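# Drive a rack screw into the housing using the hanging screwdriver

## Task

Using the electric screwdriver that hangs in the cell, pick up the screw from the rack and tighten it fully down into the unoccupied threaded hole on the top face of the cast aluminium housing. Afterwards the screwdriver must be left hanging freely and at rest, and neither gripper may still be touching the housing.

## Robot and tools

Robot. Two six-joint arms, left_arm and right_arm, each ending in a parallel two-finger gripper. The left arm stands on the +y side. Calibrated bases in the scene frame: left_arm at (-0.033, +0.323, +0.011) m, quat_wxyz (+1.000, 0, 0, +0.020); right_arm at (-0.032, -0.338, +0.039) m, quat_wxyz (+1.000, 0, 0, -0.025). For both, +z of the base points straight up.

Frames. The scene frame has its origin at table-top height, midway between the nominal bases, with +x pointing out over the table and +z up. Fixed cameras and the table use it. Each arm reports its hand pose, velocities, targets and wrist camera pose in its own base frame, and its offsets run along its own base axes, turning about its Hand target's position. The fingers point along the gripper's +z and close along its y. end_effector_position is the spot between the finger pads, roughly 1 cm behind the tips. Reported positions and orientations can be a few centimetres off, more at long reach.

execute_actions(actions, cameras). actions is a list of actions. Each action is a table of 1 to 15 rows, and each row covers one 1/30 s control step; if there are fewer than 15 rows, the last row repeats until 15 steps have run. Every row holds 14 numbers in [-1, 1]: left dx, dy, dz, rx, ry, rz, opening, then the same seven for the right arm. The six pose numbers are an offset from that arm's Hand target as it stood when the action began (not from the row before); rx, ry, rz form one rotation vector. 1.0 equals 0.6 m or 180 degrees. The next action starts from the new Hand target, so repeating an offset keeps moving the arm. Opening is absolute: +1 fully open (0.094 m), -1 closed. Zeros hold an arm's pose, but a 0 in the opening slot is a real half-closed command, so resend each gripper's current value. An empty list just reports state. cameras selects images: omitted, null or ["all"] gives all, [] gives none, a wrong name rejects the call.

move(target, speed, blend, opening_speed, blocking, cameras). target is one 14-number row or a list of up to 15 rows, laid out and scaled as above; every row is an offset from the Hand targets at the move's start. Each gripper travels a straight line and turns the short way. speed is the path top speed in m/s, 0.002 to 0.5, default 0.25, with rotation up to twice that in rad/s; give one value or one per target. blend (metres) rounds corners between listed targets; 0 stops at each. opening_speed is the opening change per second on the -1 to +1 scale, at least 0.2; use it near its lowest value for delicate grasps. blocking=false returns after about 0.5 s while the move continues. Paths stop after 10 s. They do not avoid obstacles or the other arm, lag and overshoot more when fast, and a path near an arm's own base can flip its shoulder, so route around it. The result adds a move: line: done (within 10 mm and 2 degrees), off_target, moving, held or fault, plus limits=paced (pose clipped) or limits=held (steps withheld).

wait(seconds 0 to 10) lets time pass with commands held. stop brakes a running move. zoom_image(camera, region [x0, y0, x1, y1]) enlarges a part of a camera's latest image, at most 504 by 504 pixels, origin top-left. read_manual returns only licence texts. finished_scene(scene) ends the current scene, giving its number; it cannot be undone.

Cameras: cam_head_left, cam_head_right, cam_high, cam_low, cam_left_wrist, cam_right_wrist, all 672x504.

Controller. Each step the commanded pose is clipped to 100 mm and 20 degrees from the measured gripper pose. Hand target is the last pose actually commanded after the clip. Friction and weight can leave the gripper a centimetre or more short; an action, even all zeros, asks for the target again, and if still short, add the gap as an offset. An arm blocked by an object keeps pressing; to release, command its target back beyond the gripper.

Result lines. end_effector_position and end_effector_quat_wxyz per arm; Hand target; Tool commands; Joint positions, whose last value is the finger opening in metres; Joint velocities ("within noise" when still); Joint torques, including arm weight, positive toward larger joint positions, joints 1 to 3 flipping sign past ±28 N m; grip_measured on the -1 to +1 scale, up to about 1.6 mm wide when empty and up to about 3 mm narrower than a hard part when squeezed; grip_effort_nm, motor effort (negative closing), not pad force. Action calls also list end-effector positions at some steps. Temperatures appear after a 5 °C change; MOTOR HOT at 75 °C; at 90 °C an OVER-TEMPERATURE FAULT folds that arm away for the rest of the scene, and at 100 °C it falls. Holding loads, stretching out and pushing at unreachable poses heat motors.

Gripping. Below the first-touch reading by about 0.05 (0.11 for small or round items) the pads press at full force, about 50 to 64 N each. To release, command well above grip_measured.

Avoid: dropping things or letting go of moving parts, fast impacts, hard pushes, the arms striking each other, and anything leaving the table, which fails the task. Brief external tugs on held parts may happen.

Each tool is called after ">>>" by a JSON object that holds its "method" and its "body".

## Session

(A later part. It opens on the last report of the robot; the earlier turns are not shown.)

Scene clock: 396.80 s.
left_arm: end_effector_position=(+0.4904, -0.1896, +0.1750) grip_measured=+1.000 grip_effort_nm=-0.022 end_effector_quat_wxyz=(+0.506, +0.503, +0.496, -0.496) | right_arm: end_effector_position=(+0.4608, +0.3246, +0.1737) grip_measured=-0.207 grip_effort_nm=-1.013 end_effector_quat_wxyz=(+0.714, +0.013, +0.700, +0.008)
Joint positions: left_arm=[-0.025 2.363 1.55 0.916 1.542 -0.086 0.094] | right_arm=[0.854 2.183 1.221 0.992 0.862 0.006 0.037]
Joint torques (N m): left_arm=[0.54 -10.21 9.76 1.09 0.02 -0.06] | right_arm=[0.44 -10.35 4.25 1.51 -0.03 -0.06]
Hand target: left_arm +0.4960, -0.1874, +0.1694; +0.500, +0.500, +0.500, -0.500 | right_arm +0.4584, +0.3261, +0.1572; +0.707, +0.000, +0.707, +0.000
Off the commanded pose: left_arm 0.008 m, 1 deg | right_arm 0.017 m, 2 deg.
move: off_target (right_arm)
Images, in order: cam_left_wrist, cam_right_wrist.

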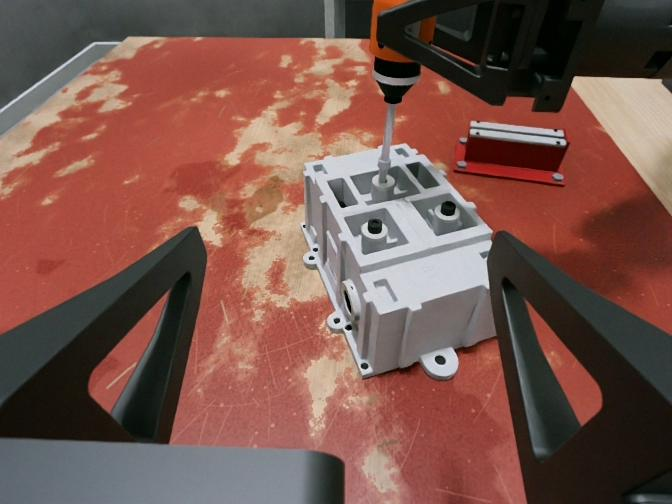

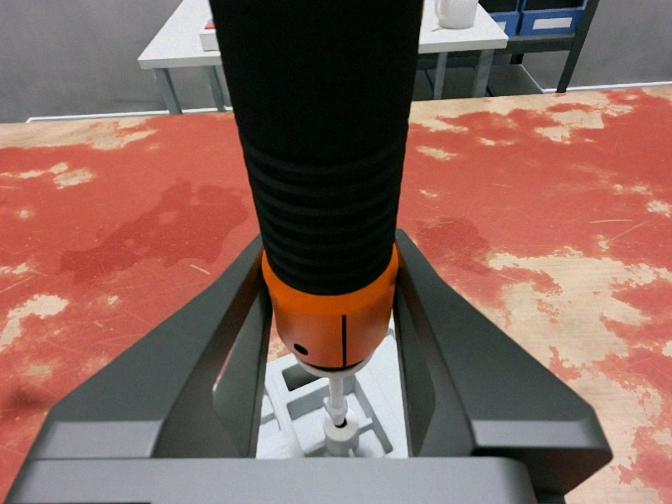

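>>> {"method": "move", "body": {"target": [0,0,0,0,0,0,1,0.0,-0.001,0,-0.006,0.006,0,-0.35], "speed": 0.03, "cameras": ["cam_left_wrist","cam_right_wrist"]}}

>>> {"method": "zoom_image", "body": {"camera": "cam_left_wrist", "region": [330, 90, 450, 210]}}

>>> {"method": "zoom_image", "body": {"camera": "cam_right_wrist", "region": [280, 360, 400, 470]}}

Scene clock: 414.13 s.
left_arm: end_effector_position=(+0.4904, -0.1896, +0.1750) grip_measured=+1.000 grip_effort_nm=-0.037 end_effector_quat_wxyz=(+0.506, +0.503, +0.496, -0.496) | right_arm: end_effector_position=(+0.4608, +0.3246, +0.1734) grip_measured=-0.207 grip_effort_nm=-1.004 end_effector_quat_wxyz=(+0.714, +0.013, +0.700, +0.007)
Joint positions: left_arm=[-0.025 2.363 1.55 0.916 1.542 -0.086 0.094] | right_arm=[0.854 2.183 1.221 0.99 0.862 0.007 0.037]
Joint torques (N m): left_arm=[0.55 -10.22 9.77 1.07 0.04 -0.05] | right_arm=[0.2 -11.41 4.31 1.12 -0.05 -0.04]
Hand target: left_arm +0.4960, -0.1874, +0.1694; +0.500, +0.500, +0.500, -0.500 | right_arm +0.4584, +0.3255, +0.1572; +0.700, -0.007, +0.714, -0.006
Off the commanded pose: left_arm 0.008 m, 1 deg | right_arm 0.016 m, 4 deg.
move: off_target (right_arm)
Images, in order: cam_left_wrist, cam_right_wrist.

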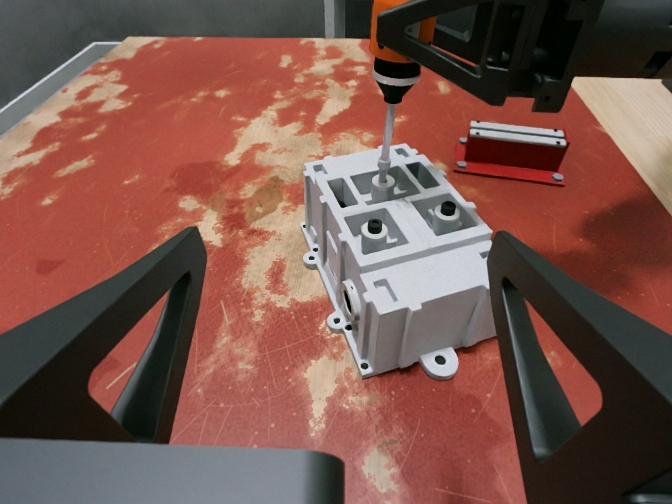

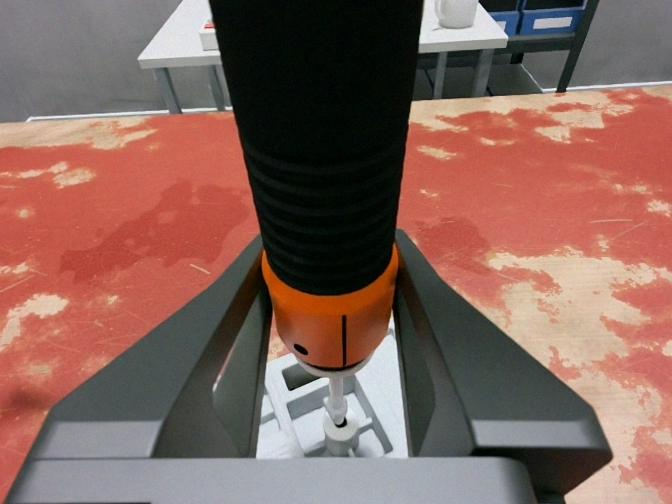

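Scaled by 4.200 from the camera's 672x504 image, which has a finer 960x720 frame.

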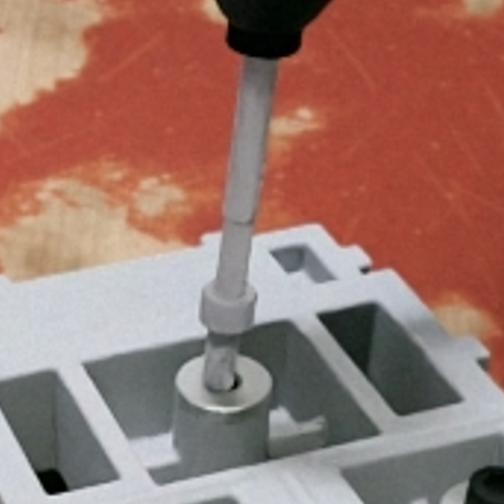

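Scaled by 4.200 from the camera's 672x504 image, which has a finer 960x720 frame.

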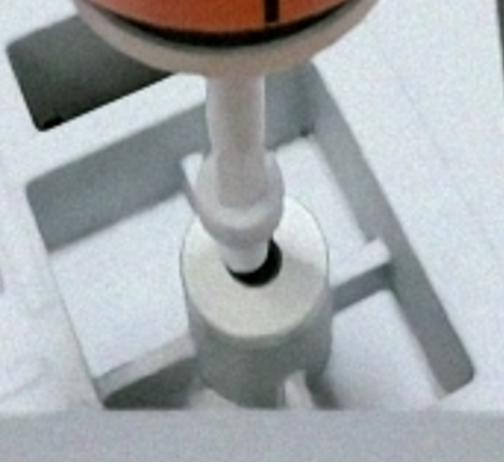

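>>> {"method": "move", "body": {"target": [0,0,0,0,0,0,1,0.0,0,0.045,0.003,-0.003,0,-0.35], "speed": 0.04, "cameras": ["cam_left_wrist","cam_right_wrist"]}}

>>> {"method": "zoom_image", "body": {"camera": "cam_left_wrist", "region": [330, 90, 450, 210]}}

>>> {"method": "zoom_image", "body": {"camera": "cam_right_wrist", "region": [280, 360, 400, 470]}}

Scene clock: 426.90 s.
left_arm: end_effector_position=(+0.4904, -0.1896, +0.1750) grip_measured=+1.000 grip_effort_nm=-0.032 end_effector_quat_wxyz=(+0.506, +0.503, +0.496, -0.496) | right_arm: end_effector_position=(+0.4604, +0.3242, +0.1722) grip_measured=-0.207 grip_effort_nm=-1.013 end_effector_quat_wxyz=(+0.707, +0.006, +0.707, +0.001)
Joint positions: left_arm=[-0.025 2.363 1.55 0.916 1.542 -0.086 0.094] | right_arm=[0.854 2.17 1.221 0.949 0.862 0.01 0.037]
Joint torques (N m): left_arm=[0.53 -10.24 9.78 1.08 0.04 -0.05] | right_arm=[0.25 -15.45 6.09 0.98 -0.04 -0.11]
Hand target: left_arm +0.4960, -0.1874, +0.1694; +0.500, +0.500, +0.500, -0.500 | right_arm +0.4584, +0.3255, +0.1842; +0.704, -0.004, +0.711, -0.003
Off the commanded pose: left_arm 0.008 m, 1 deg | right_arm 0.012 m, 1 deg.
move: off_target (right_arm)
Images, in order: cam_left_wrist, cam_right_wrist.

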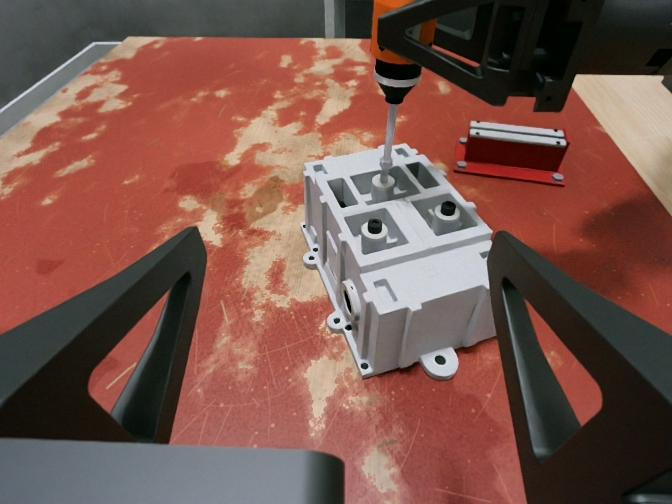

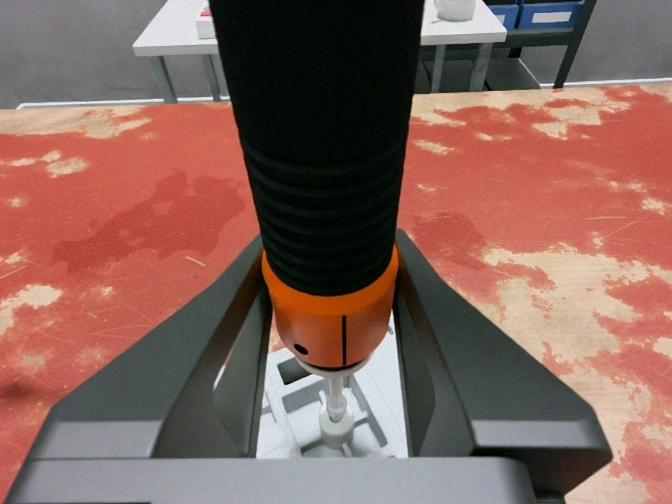

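Scaled by 4.200 from the camera's 672x504 image, which has a finer 960x720 frame.

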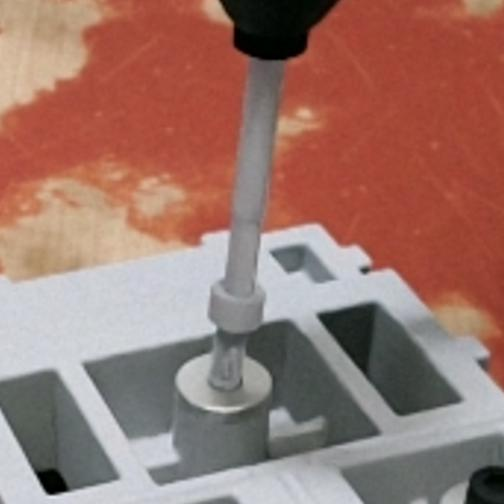

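Scaled by 4.200 from the camera's 672x504 image, which has a finer 960x720 frame.

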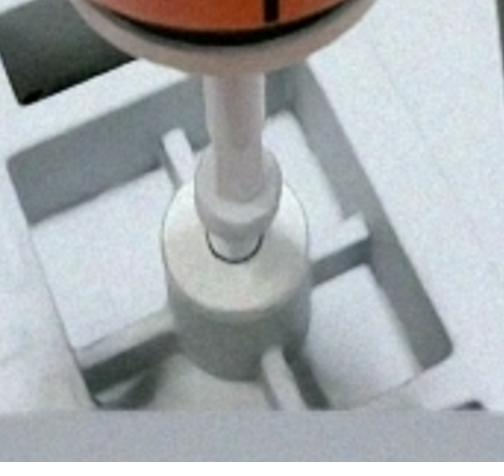

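>>> {"method": "move", "body": {"target": [0,0,0,0,0,0,1,0.0,0,-0.05,0,0,0,-0.35], "speed": 0.03, "cameras": ["cam_left_wrist","cam_right_wrist"]}}

>>> {"method": "zoom_image", "body": {"camera": "cam_left_wrist", "region": [330, 90, 450, 210]}}

>>> {"method": "zoom_image", "body": {"camera": "cam_right_wrist", "region": [280, 360, 400, 470]}}

Scene clock: 435.73 s.
left_arm: end_effector_position=(+0.4904, -0.1896, +0.1750) grip_measured=+1.000 grip_effort_nm=-0.027 end_effector_quat_wxyz=(+0.505, +0.503, +0.496, -0.496) | right_arm: end_effector_position=(+0.4607, +0.3242, +0.1730) grip_measured=-0.207 grip_effort_nm=-1.009 end_effector_quat_wxyz=(+0.712, +0.013, +0.702, +0.006)
Joint positions: left_arm=[-0.025 2.363 1.55 0.916 1.542 -0.087 0.094] | right_arm=[0.854 2.18 1.221 0.981 0.863 0.01 0.037]
Joint torques (N m): left_arm=[0.54 -10.22 9.81 1.09 0.03 -0.05] | right_arm=[0.35 -10.11 3.95 1.49 -0.04 -0.05]
Hand target: left_arm +0.4960, -0.1874, +0.1694; +0.500, +0.500, +0.500, -0.500 | right_arm +0.4584, +0.3255, +0.1542; +0.704, -0.004, +0.711, -0.003
Off the commanded pose: left_arm 0.008 m, 1 deg | right_arm 0.019 m, 3 deg.
move: off_target (right_arm)
Images, in order: cam_left_wrist, cam_right_wrist.

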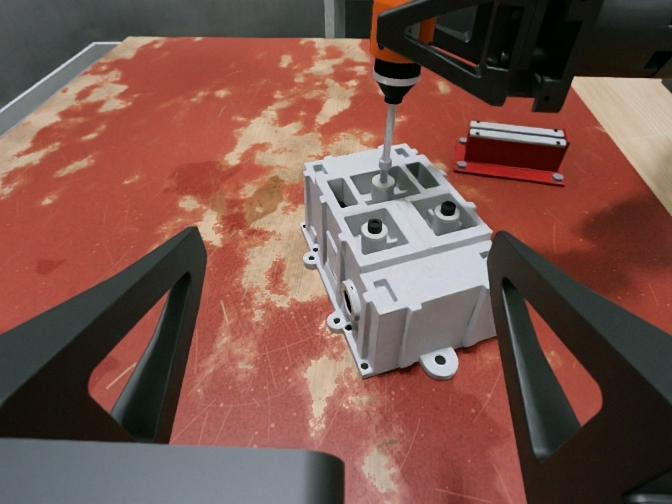

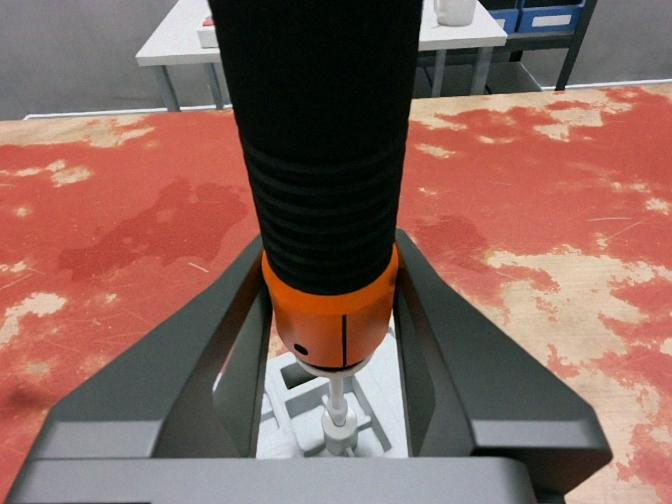

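Scaled by 4.200 from the camera's 672x504 image, which has a finer 960x720 frame.

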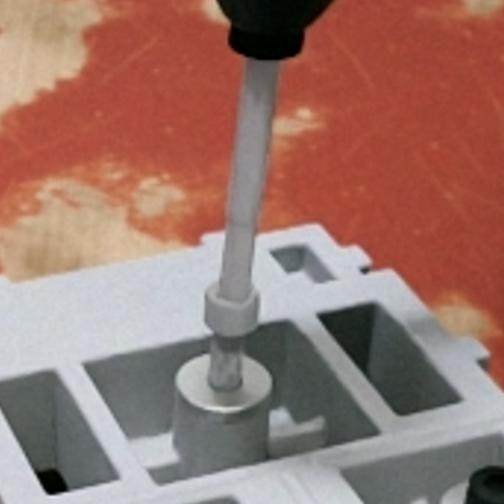

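Scaled by 4.200 from the camera's 672x504 image, which has a finer 960x720 frame.

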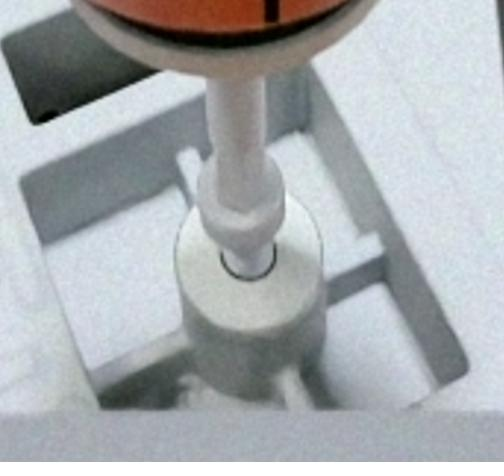

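>>> {"method": "move", "body": {"target": [0,0,0,0,0,0,1,0.0,0,-0.02,-0.012,0.01,0,-0.35], "speed": 0.03, "cameras": ["cam_left_wrist","cam_right_wrist"]}}

>>> {"method": "zoom_image", "body": {"camera": "cam_left_wrist", "region": [330, 90, 450, 210]}}

>>> {"method": "zoom_image", "body": {"camera": "cam_right_wrist", "region": [280, 360, 400, 470]}}

Scene clock: 446.43 s.
left_arm: end_effector_position=(+0.4904, -0.1896, +0.1750) grip_measured=+1.000 grip_effort_nm=-0.027 end_effector_quat_wxyz=(+0.505, +0.503, +0.496, -0.496) | right_arm: end_effector_position=(+0.4604, +0.3238, +0.1721) grip_measured=-0.207 grip_effort_nm=-1.009 end_effector_quat_wxyz=(+0.712, +0.012, +0.702, +0.006)
Joint positions: left_arm=[-0.025 2.363 1.55 0.916 1.542 -0.087 0.094] | right_arm=[0.854 2.18 1.218 0.983 0.863 0.01 0.037]
Joint torques (N m): left_arm=[0.53 -10.21 9.8 1.08 0.02 -0.05] | right_arm=[0.25 -9.61 3.93 1.12 -0.05 -0.11]
Hand target: left_arm +0.4960, -0.1874, +0.1694; +0.500, +0.500, +0.500, -0.500 | right_arm +0.4585, +0.3255, +0.1423; +0.692, -0.017, +0.721, -0.016
Off the commanded pose: left_arm 0.008 m, 1 deg | right_arm 0.030 m, 5 deg.
move: off_target (right_arm)
Images, in order: cam_left_wrist, cam_right_wrist.

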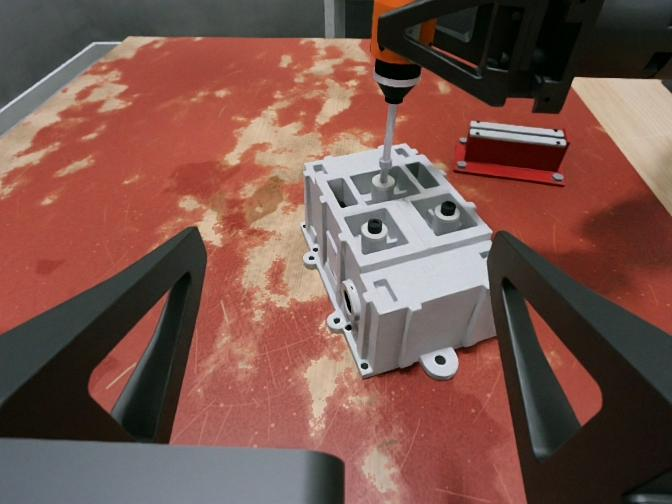

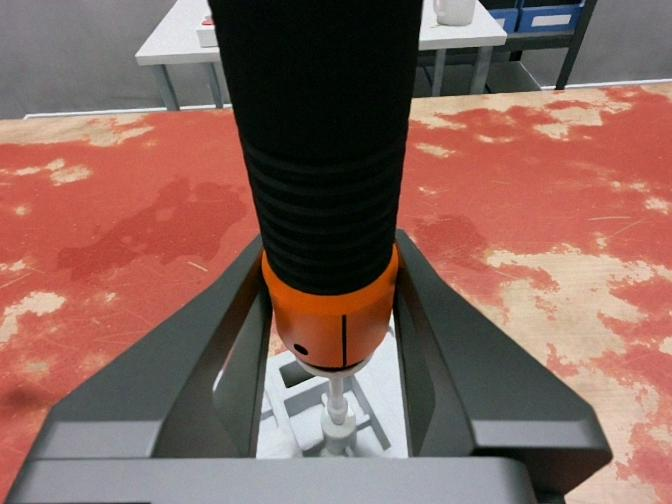

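Scaled by 4.200 from the camera's 672x504 image, which has a finer 960x720 frame.

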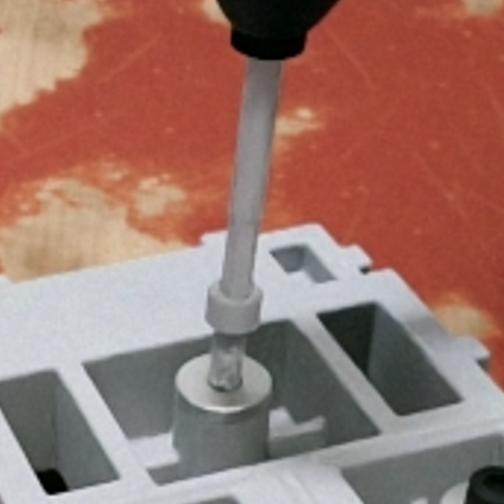

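Scaled by 4.200 from the camera's 672x504 image, which has a finer 960x720 frame.

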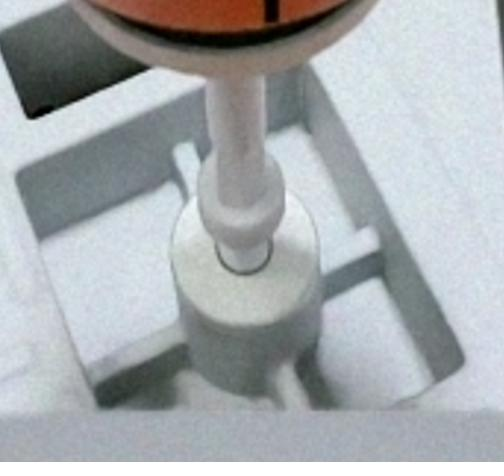

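>>> {"method": "move", "body": {"target": [0,0,0,0,0,0,1,0.0,0,-0.035,0,0,0,-0.35], "speed": 0.04, "cameras": ["cam_left_wrist","cam_right_wrist"]}}

>>> {"method": "zoom_image", "body": {"camera": "cam_left_wrist", "region": [330, 90, 450, 210]}}

>>> {"method": "zoom_image", "body": {"camera": "cam_right_wrist", "region": [280, 360, 400, 470]}}

Scene clock: 456.57 s.
left_arm: end_effector_position=(+0.4904, -0.1896, +0.1750) grip_measured=+1.000 grip_effort_nm=-0.022 end_effector_quat_wxyz=(+0.505, +0.503, +0.496, -0.496) | right_arm: end_effector_position=(+0.4597, +0.3214, +0.1671) grip_measured=-0.207 grip_effort_nm=-1.013 end_effector_quat_wxyz=(+0.723, +0.026, +0.691, +0.013)
Joint positions: left_arm=[-0.025 2.363 1.55 0.916 1.542 -0.087 0.094] | right_arm=[0.854 2.215 1.205 1.079 0.873 0.003 0.037]
Joint torques (N m): left_arm=[0.55 -10.21 9.8 1.09 0.04 -0.05] | right_arm=[0.31 -8.14 3.3 0.92 -0.16 0]
Hand target: left_arm +0.4960, -0.1874, +0.1694; +0.500, +0.500, +0.500, -0.500 | right_arm +0.4584, +0.3255, +0.1212; +0.692, -0.017, +0.721, -0.016
Off the commanded pose: left_arm 0.008 m, 1 deg | right_arm 0.046 m, 8 deg.
move: off_target (right_arm)
Images, in order: cam_left_wrist, cam_right_wrist.

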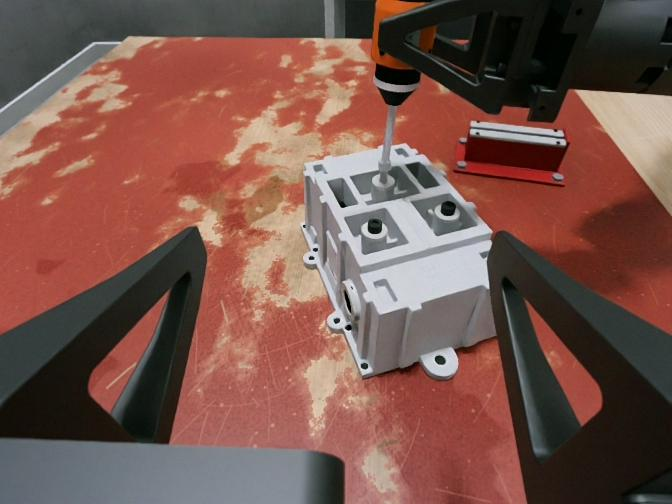

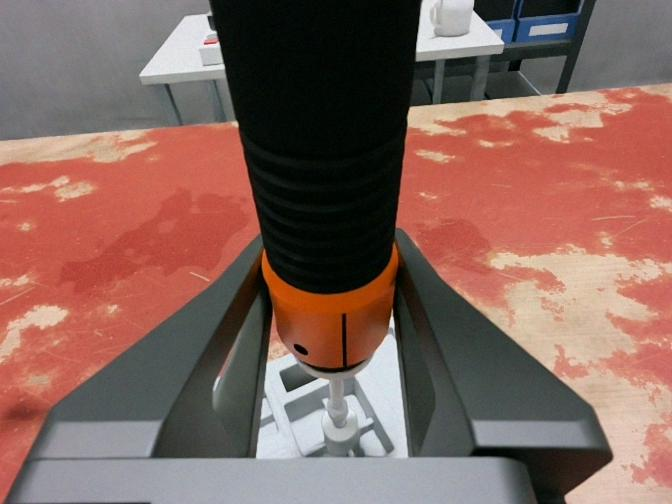

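Scaled by 4.200 from the camera's 672x504 image, which has a finer 960x720 frame.

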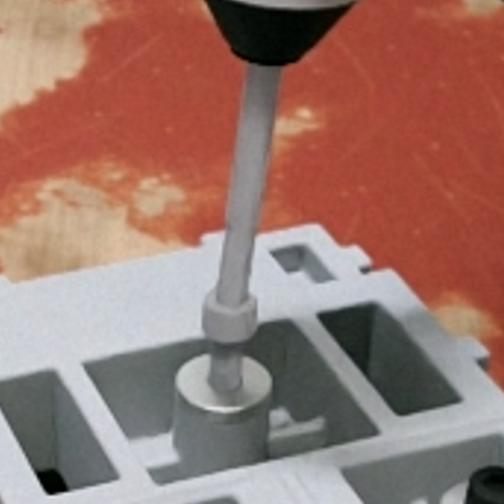

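Scaled by 4.200 from the camera's 672x504 image, which has a finer 960x720 frame.

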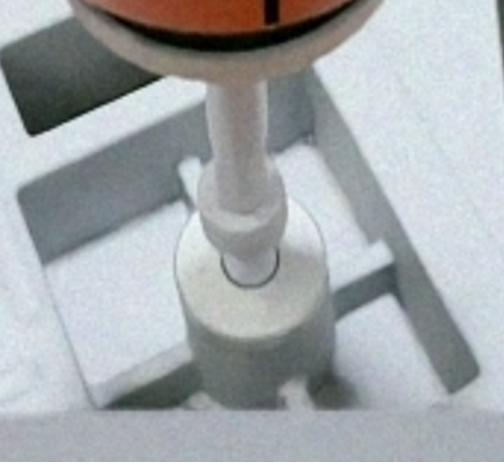

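>>> {"method": "wait", "body": {"seconds": 1, "cameras": ["cam_left_wrist","cam_right_wrist"]}}

>>> {"method": "zoom_image", "body": {"camera": "cam_left_wrist", "region": [330, 20, 450, 210]}}

>>> {"method": "zoom_image", "body": {"camera": "cam_low", "region": [250, 120, 400, 320]}}

Scene clock: 468.30 s.
left_arm: end_effector_position=(+0.4904, -0.1896, +0.1750) grip_measured=+1.000 grip_effort_nm=-0.027 end_effector_quat_wxyz=(+0.505, +0.503, +0.496, -0.496) | right_arm: end_effector_position=(+0.4600, +0.3217, +0.1621) grip_measured=-0.207 grip_effort_nm=-1.009 end_effector_quat_wxyz=(+0.721, +0.024, +0.693, +0.011)
Joint positions: left_arm=[-0.025 2.363 1.55 0.916 1.542 -0.087 0.094] | right_arm=[0.854 2.225 1.205 1.079 0.873 0.003 0.037]
Joint torques (N m): left_arm=[0.54 -10.21 9.77 1.09 0.03 -0.07] | right_arm=[0.27 -9.05 3.34 0.9 -0.18 -0.02]
Hand target: left_arm +0.4960, -0.1874, +0.1694; +0.500, +0.500, +0.500, -0.500 | right_arm +0.4584, +0.3255, +0.1212; +0.692, -0.017, +0.721, -0.017
Tool commands: left_gripper/opening=+1.0 right_gripper/opening=-0.35
Off the commanded pose: left_arm 0.008 m, 1 deg | right_arm 0.041 m, 7 deg.
wait: 1.00 s; at rest from the start
Images, in order: cam_left_wrist, cam_right_wrist.

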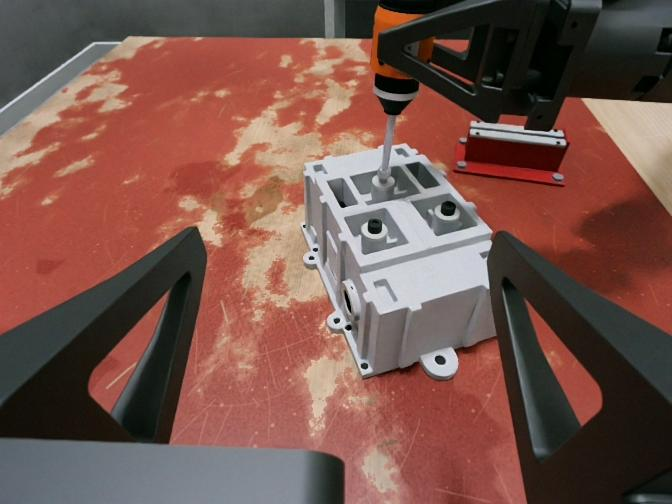

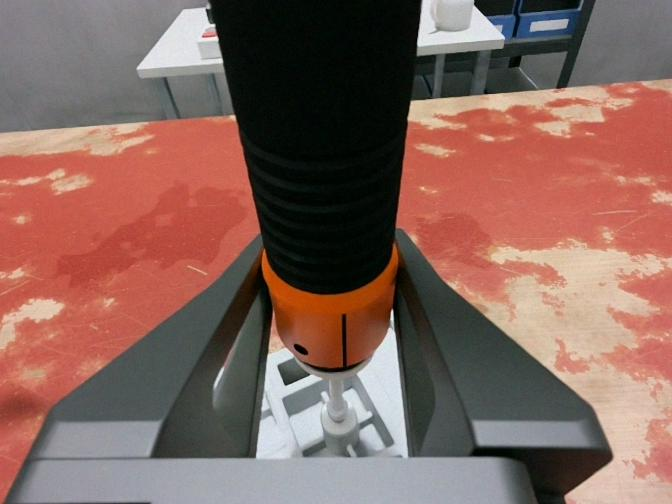

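Scaled by 2.653 from the camera's 672x504 image, which has a finer 960x720 frame.

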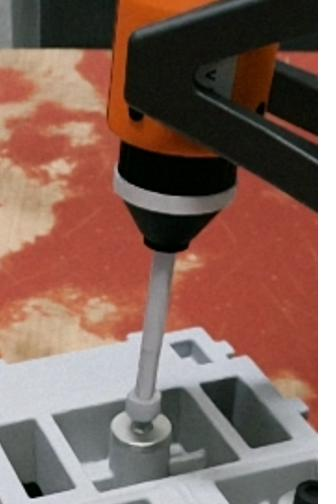

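This scene's latest camera images include none from cam_low. They are from: cam_left_wrist, cam_right_wrist. cam_low's image comes with the result of a call that names it in "cameras".

>>> {"method": "wait", "body": {"seconds": 1.5, "cameras": ["cam_left_wrist","cam_right_wrist"]}}

>>> {"method": "zoom_image", "body": {"camera": "cam_left_wrist", "region": [330, 90, 450, 210]}}

>>> {"method": "zoom_image", "body": {"camera": "cam_right_wrist", "region": [280, 360, 400, 470]}}

Scene clock: 474.10 s.
left_arm: end_effector_position=(+0.4904, -0.1896, +0.1750) grip_measured=+1.000 grip_effort_nm=-0.022 end_effector_quat_wxyz=(+0.505, +0.503, +0.496, -0.496) | right_arm: end_effector_position=(+0.4600, +0.3217, +0.1621) grip_measured=-0.207 grip_effort_nm=-1.009 end_effector_quat_wxyz=(+0.721, +0.024, +0.693, +0.011)
Joint positions: left_arm=[-0.025 2.363 1.55 0.916 1.542 -0.087 0.094] | right_arm=[0.854 2.225 1.205 1.079 0.873 0.003 0.037]
Joint torques (N m): left_arm=[0.54 -10.18 9.78 1.07 0.03 -0.05] | right_arm=[0.27 -9.11 3.04 0.88 -0.19 -0.01]
Hand target: left_arm +0.4960, -0.1874, +0.1694; +0.500, +0.500, +0.500, -0.500 | right_arm +0.4584, +0.3255, +0.1212; +0.692, -0.017, +0.721, -0.017
Tool commands: left_gripper/opening=+1.0 right_gripper/opening=-0.35
Off the commanded pose: left_arm 0.008 m, 1 deg | right_arm 0.041 m, 7 deg.
wait: 1.50 s; at rest from the start
Images, in order: cam_left_wrist, cam_right_wrist.

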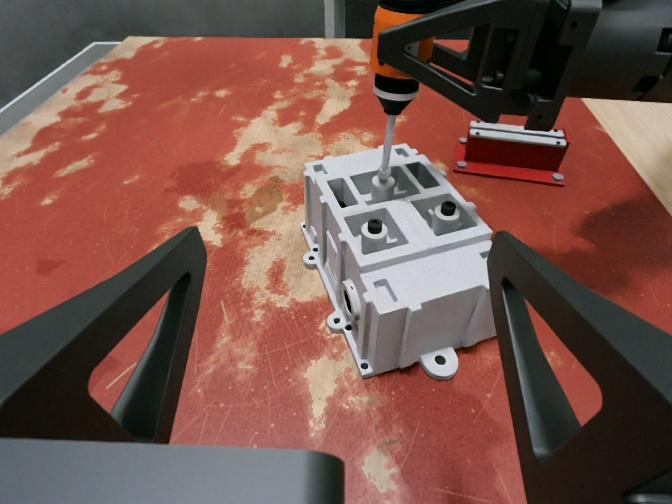

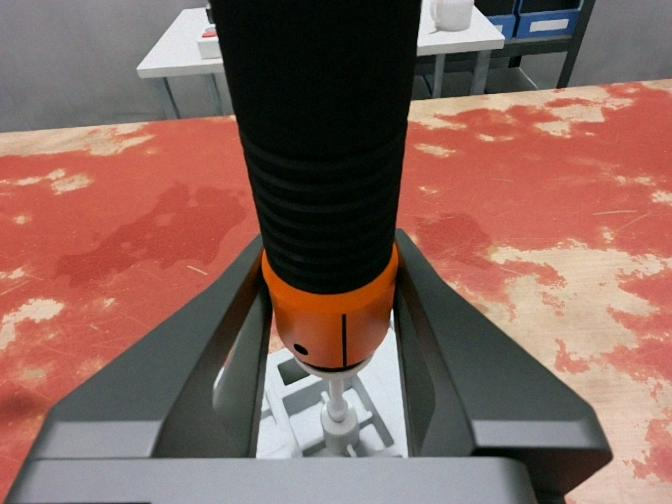

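Scaled by 4.200 from the camera's 672x504 image, which has a finer 960x720 frame.

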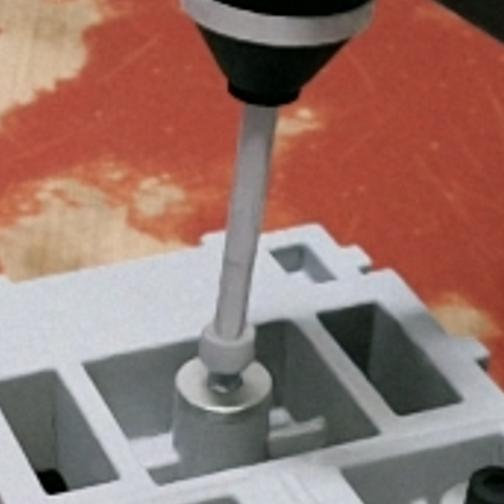

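Scaled by 4.200 from the camera's 672x504 image, which has a finer 960x720 frame.

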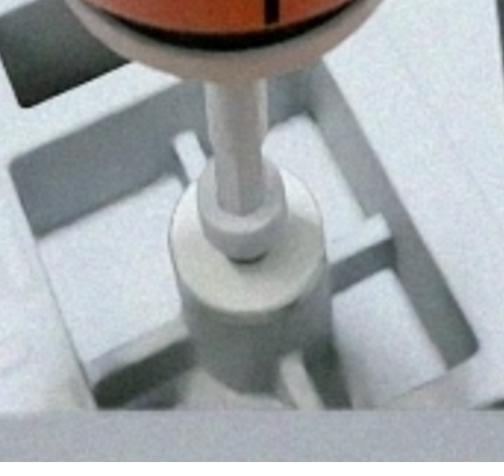

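>>> {"method": "move", "body": {"target": [0,0,0,0,0,0,1,0.0,0.003,-0.03,-0.008,0.008,0,-0.35], "speed": 0.04, "cameras": ["cam_left_wrist","cam_right_wrist"]}}

>>> {"method": "zoom_image", "body": {"camera": "cam_left_wrist", "region": [330, 90, 450, 210]}}

>>> {"method": "wait", "body": {"seconds": 1, "cameras": ["cam_left_wrist","cam_right_wrist"]}}

>>> {"method": "zoom_image", "body": {"camera": "cam_left_wrist", "region": [330, 90, 450, 210]}}

Scene clock: 481.50 s.
left_arm: end_effector_position=(+0.4904, -0.1896, +0.1750) grip_measured=+1.000 grip_effort_nm=-0.027 end_effector_quat_wxyz=(+0.505, +0.503, +0.496, -0.496) | right_arm: end_effector_position=(+0.4595, +0.3213, +0.1574) grip_measured=-0.207 grip_effort_nm=-1.013 end_effector_quat_wxyz=(+0.722, +0.026, +0.691, +0.014)
Joint positions: left_arm=[-0.025 2.363 1.55 0.916 1.542 -0.087 0.094] | right_arm=[0.854 2.239 1.199 1.106 0.871 0.006 0.037]
Joint torques (N m): left_arm=[0.55 -10.21 9.77 1.08 0.02 -0.05] | right_arm=[0.69 -7.72 3.56 0.59 -0.14 -0.04]
Hand target: left_arm +0.4960, -0.1874, +0.1694; +0.500, +0.500, +0.500, -0.500 | right_arm +0.4584, +0.3273, +0.1031; +0.683, -0.026, +0.730, -0.025
Off the commanded pose: left_arm 0.008 m, 1 deg | right_arm 0.055 m, 10 deg.
move: off_target (right_arm)
Images, in order: cam_left_wrist, cam_right_wrist.

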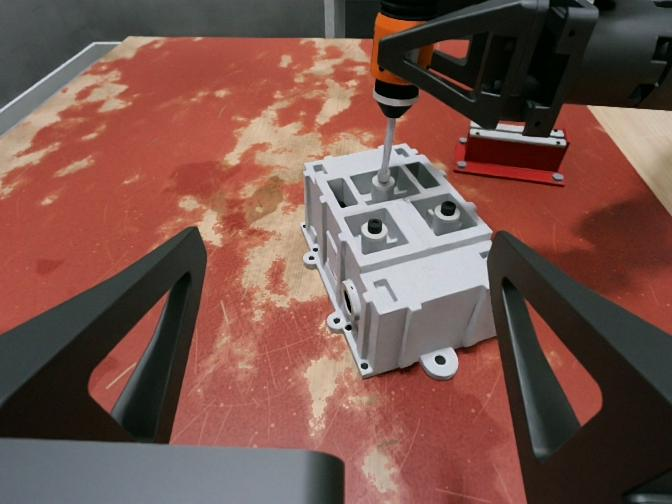

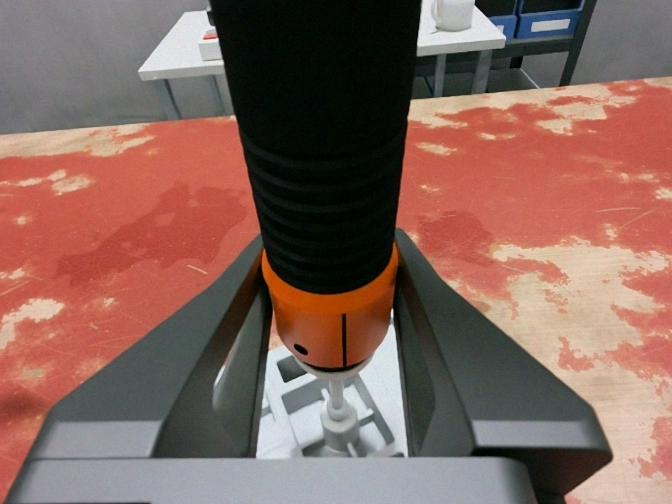

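Scaled by 4.200 from the camera's 672x504 image, which has a finer 960x720 frame.

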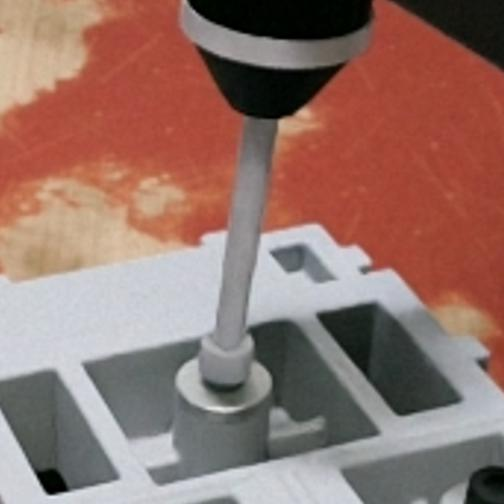

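Scene clock: 482.50 s.
left_arm: end_effector_position=(+0.4904, -0.1896, +0.1750) grip_measured=+1.000 grip_effort_nm=-0.027 end_effector_quat_wxyz=(+0.505, +0.503, +0.496, -0.496) | right_arm: end_effector_position=(+0.4596, +0.3215, +0.1550) grip_measured=-0.207 grip_effort_nm=-1.009 end_effector_quat_wxyz=(+0.721, +0.025, +0.692, +0.013)
Joint positions: left_arm=[-0.025 2.363 1.55 0.916 1.542 -0.087 0.094] | right_arm=[0.854 2.243 1.199 1.106 0.871 0.006 0.037]
Joint torques (N m): left_arm=[0.54 -10.24 9.78 1.08 0.02 -0.05] | right_arm=[0.73 -8.08 3.43 0.6 -0.12 -0.09]
Hand target: left_arm +0.4960, -0.1874, +0.1694; +0.500, +0.500, +0.500, -0.500 | right_arm +0.4584, +0.3273, +0.1032; +0.683, -0.026, +0.730, -0.025
Tool commands: left_gripper/opening=+1.0 right_gripper/opening=-0.35
Off the commanded pose: left_arm 0.008 m, 1 deg | right_arm 0.052 m, 9 deg.
wait: 1.00 s; at rest by 0.17 s
Images, in order: cam_left_wrist, cam_right_wrist.

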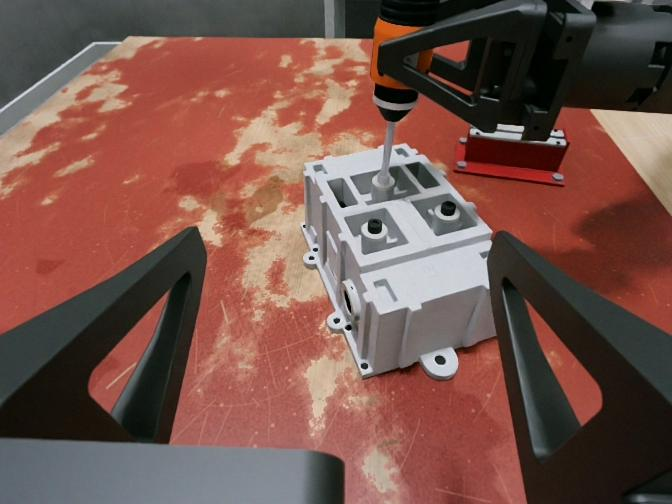

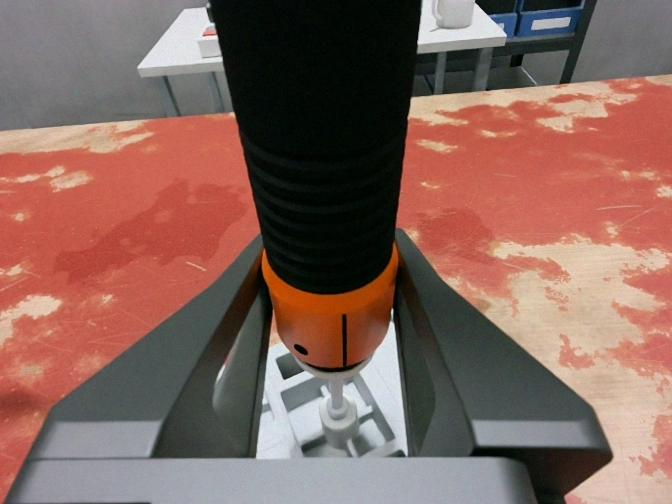

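Scaled by 4.200 from the camera's 672x504 image, which has a finer 960x720 frame.

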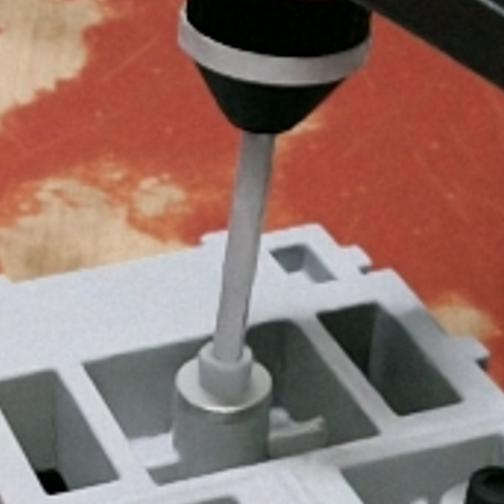

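>>> {"method": "move", "body": {"target": [0,0,0,0,0,0,1,0.0,0.0,-0.035,0,0,0,-0.35], "speed": 0.04, "cameras": ["cam_left_wrist","cam_right_wrist"]}}

>>> {"method": "wait", "body": {"seconds": 1, "cameras": ["cam_left_wrist","cam_right_wrist"]}}

>>> {"method": "zoom_image", "body": {"camera": "cam_left_wrist", "region": [330, 90, 450, 210]}}

Scene clock: 488.07 s.
left_arm: end_effector_position=(+0.4904, -0.1896, +0.1750) grip_measured=+1.000 grip_effort_nm=-0.027 end_effector_quat_wxyz=(+0.505, +0.503, +0.496, -0.496) | right_arm: end_effector_position=(+0.4587, +0.3204, +0.1543) grip_measured=-0.207 grip_effort_nm=-1.009 end_effector_quat_wxyz=(+0.735, +0.033, +0.677, +0.020)
Joint positions: left_arm=[-0.025 2.363 1.55 0.916 1.542 -0.087 0.094] | right_arm=[0.854 2.277 1.195 1.208 0.872 -0.02 0.037]
Joint torques (N m): left_arm=[0.5 -10.19 9.77 1.09 0.04 -0.05] | right_arm=[0.72 -6.32 2.55 0.28 -0.14 0.23]
Hand target: left_arm +0.4960, -0.1874, +0.1694; +0.500, +0.500, +0.500, -0.500 | right_arm +0.4584, +0.3273, +0.0823; +0.683, -0.026, +0.730, -0.025
Off the commanded pose: left_arm 0.008 m, 1 deg | right_arm 0.072 m, 12 deg.
move: off_target (right_arm)
Images, in order: cam_left_wrist, cam_right_wrist.

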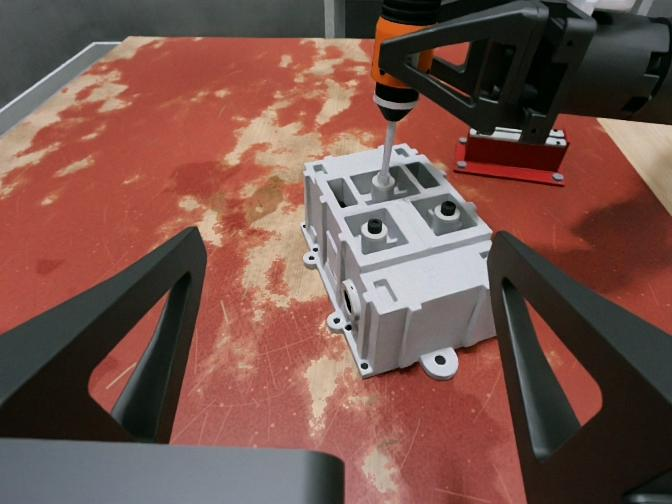

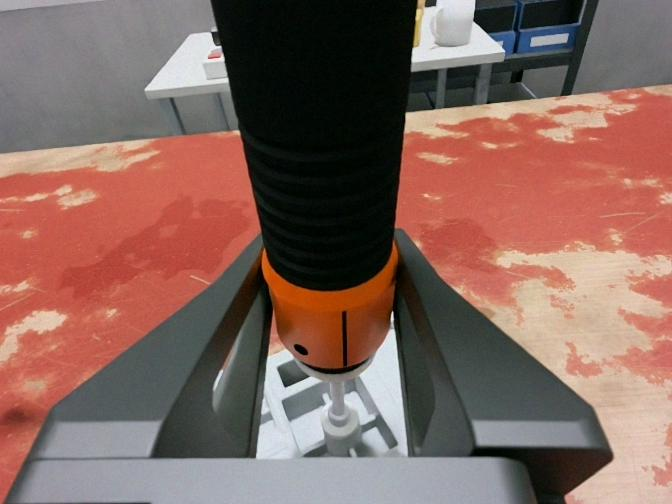

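Scene clock: 489.07 s.
left_arm: end_effector_position=(+0.4904, -0.1896, +0.1750) grip_measured=+1.000 grip_effort_nm=-0.022 end_effector_quat_wxyz=(+0.505, +0.503, +0.496, -0.496) | right_arm: end_effector_position=(+0.4587, +0.3204, +0.1541) grip_measured=-0.207 grip_effort_nm=-1.009 end_effector_quat_wxyz=(+0.735, +0.033, +0.677, +0.020)
Joint positions: left_arm=[-0.025 2.363 1.55 0.916 1.542 -0.087 0.094] | right_arm=[0.854 2.278 1.195 1.208 0.872 -0.02 0.037]
Joint torques (N m): left_arm=[0.53 -10.22 9.76 1.09 0.03 -0.05] | right_arm=[0.9 -6.38 2.63 0.3 -0.14 0.21]
Hand target: left_arm +0.4960, -0.1874, +0.1694; +0.500, +0.500, +0.500, -0.500 | right_arm +0.4584, +0.3273, +0.0821; +0.683, -0.026, +0.730, -0.025
Tool commands: left_gripper/opening=+1.0 right_gripper/opening=-0.35
Off the commanded pose: left_arm 0.008 m, 1 deg | right_arm 0.072 m, 12 deg.
wait: 1.00 s; at rest by 0.17 s
Images, in order: cam_left_wrist, cam_right_wrist.

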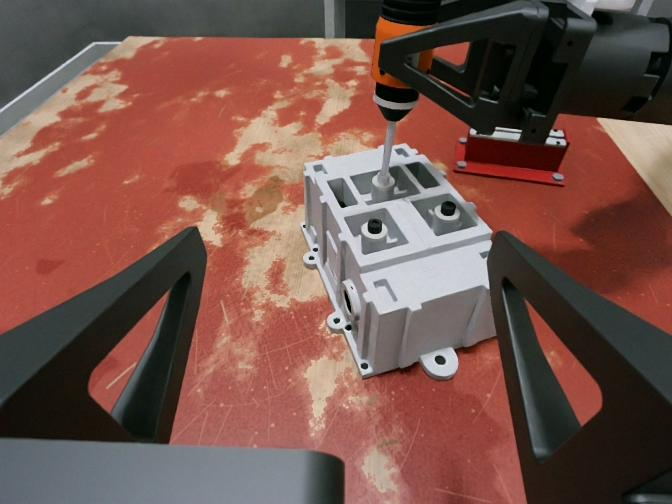

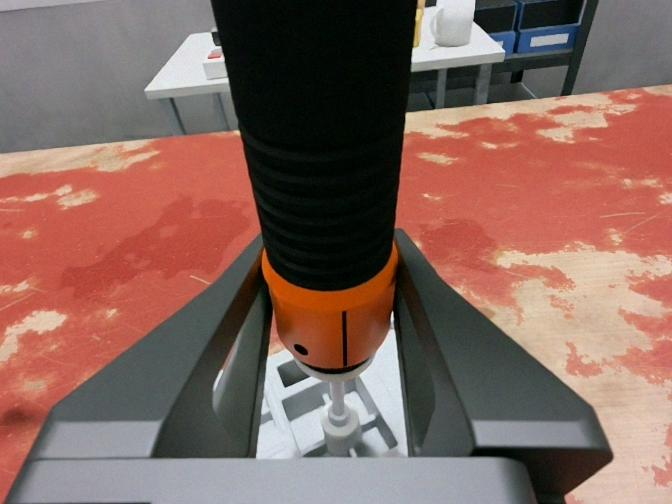

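Scaled by 4.200 from the camera's 672x504 image, which has a finer 960x720 frame.

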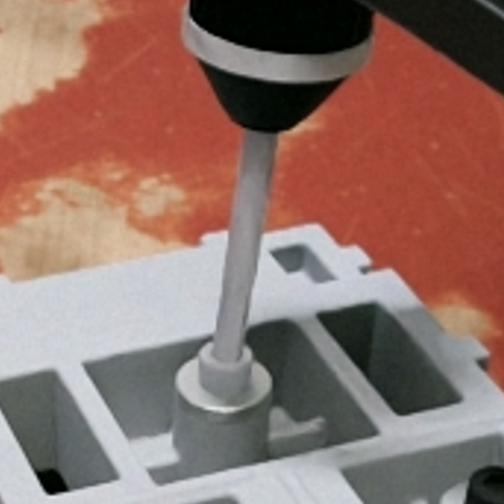

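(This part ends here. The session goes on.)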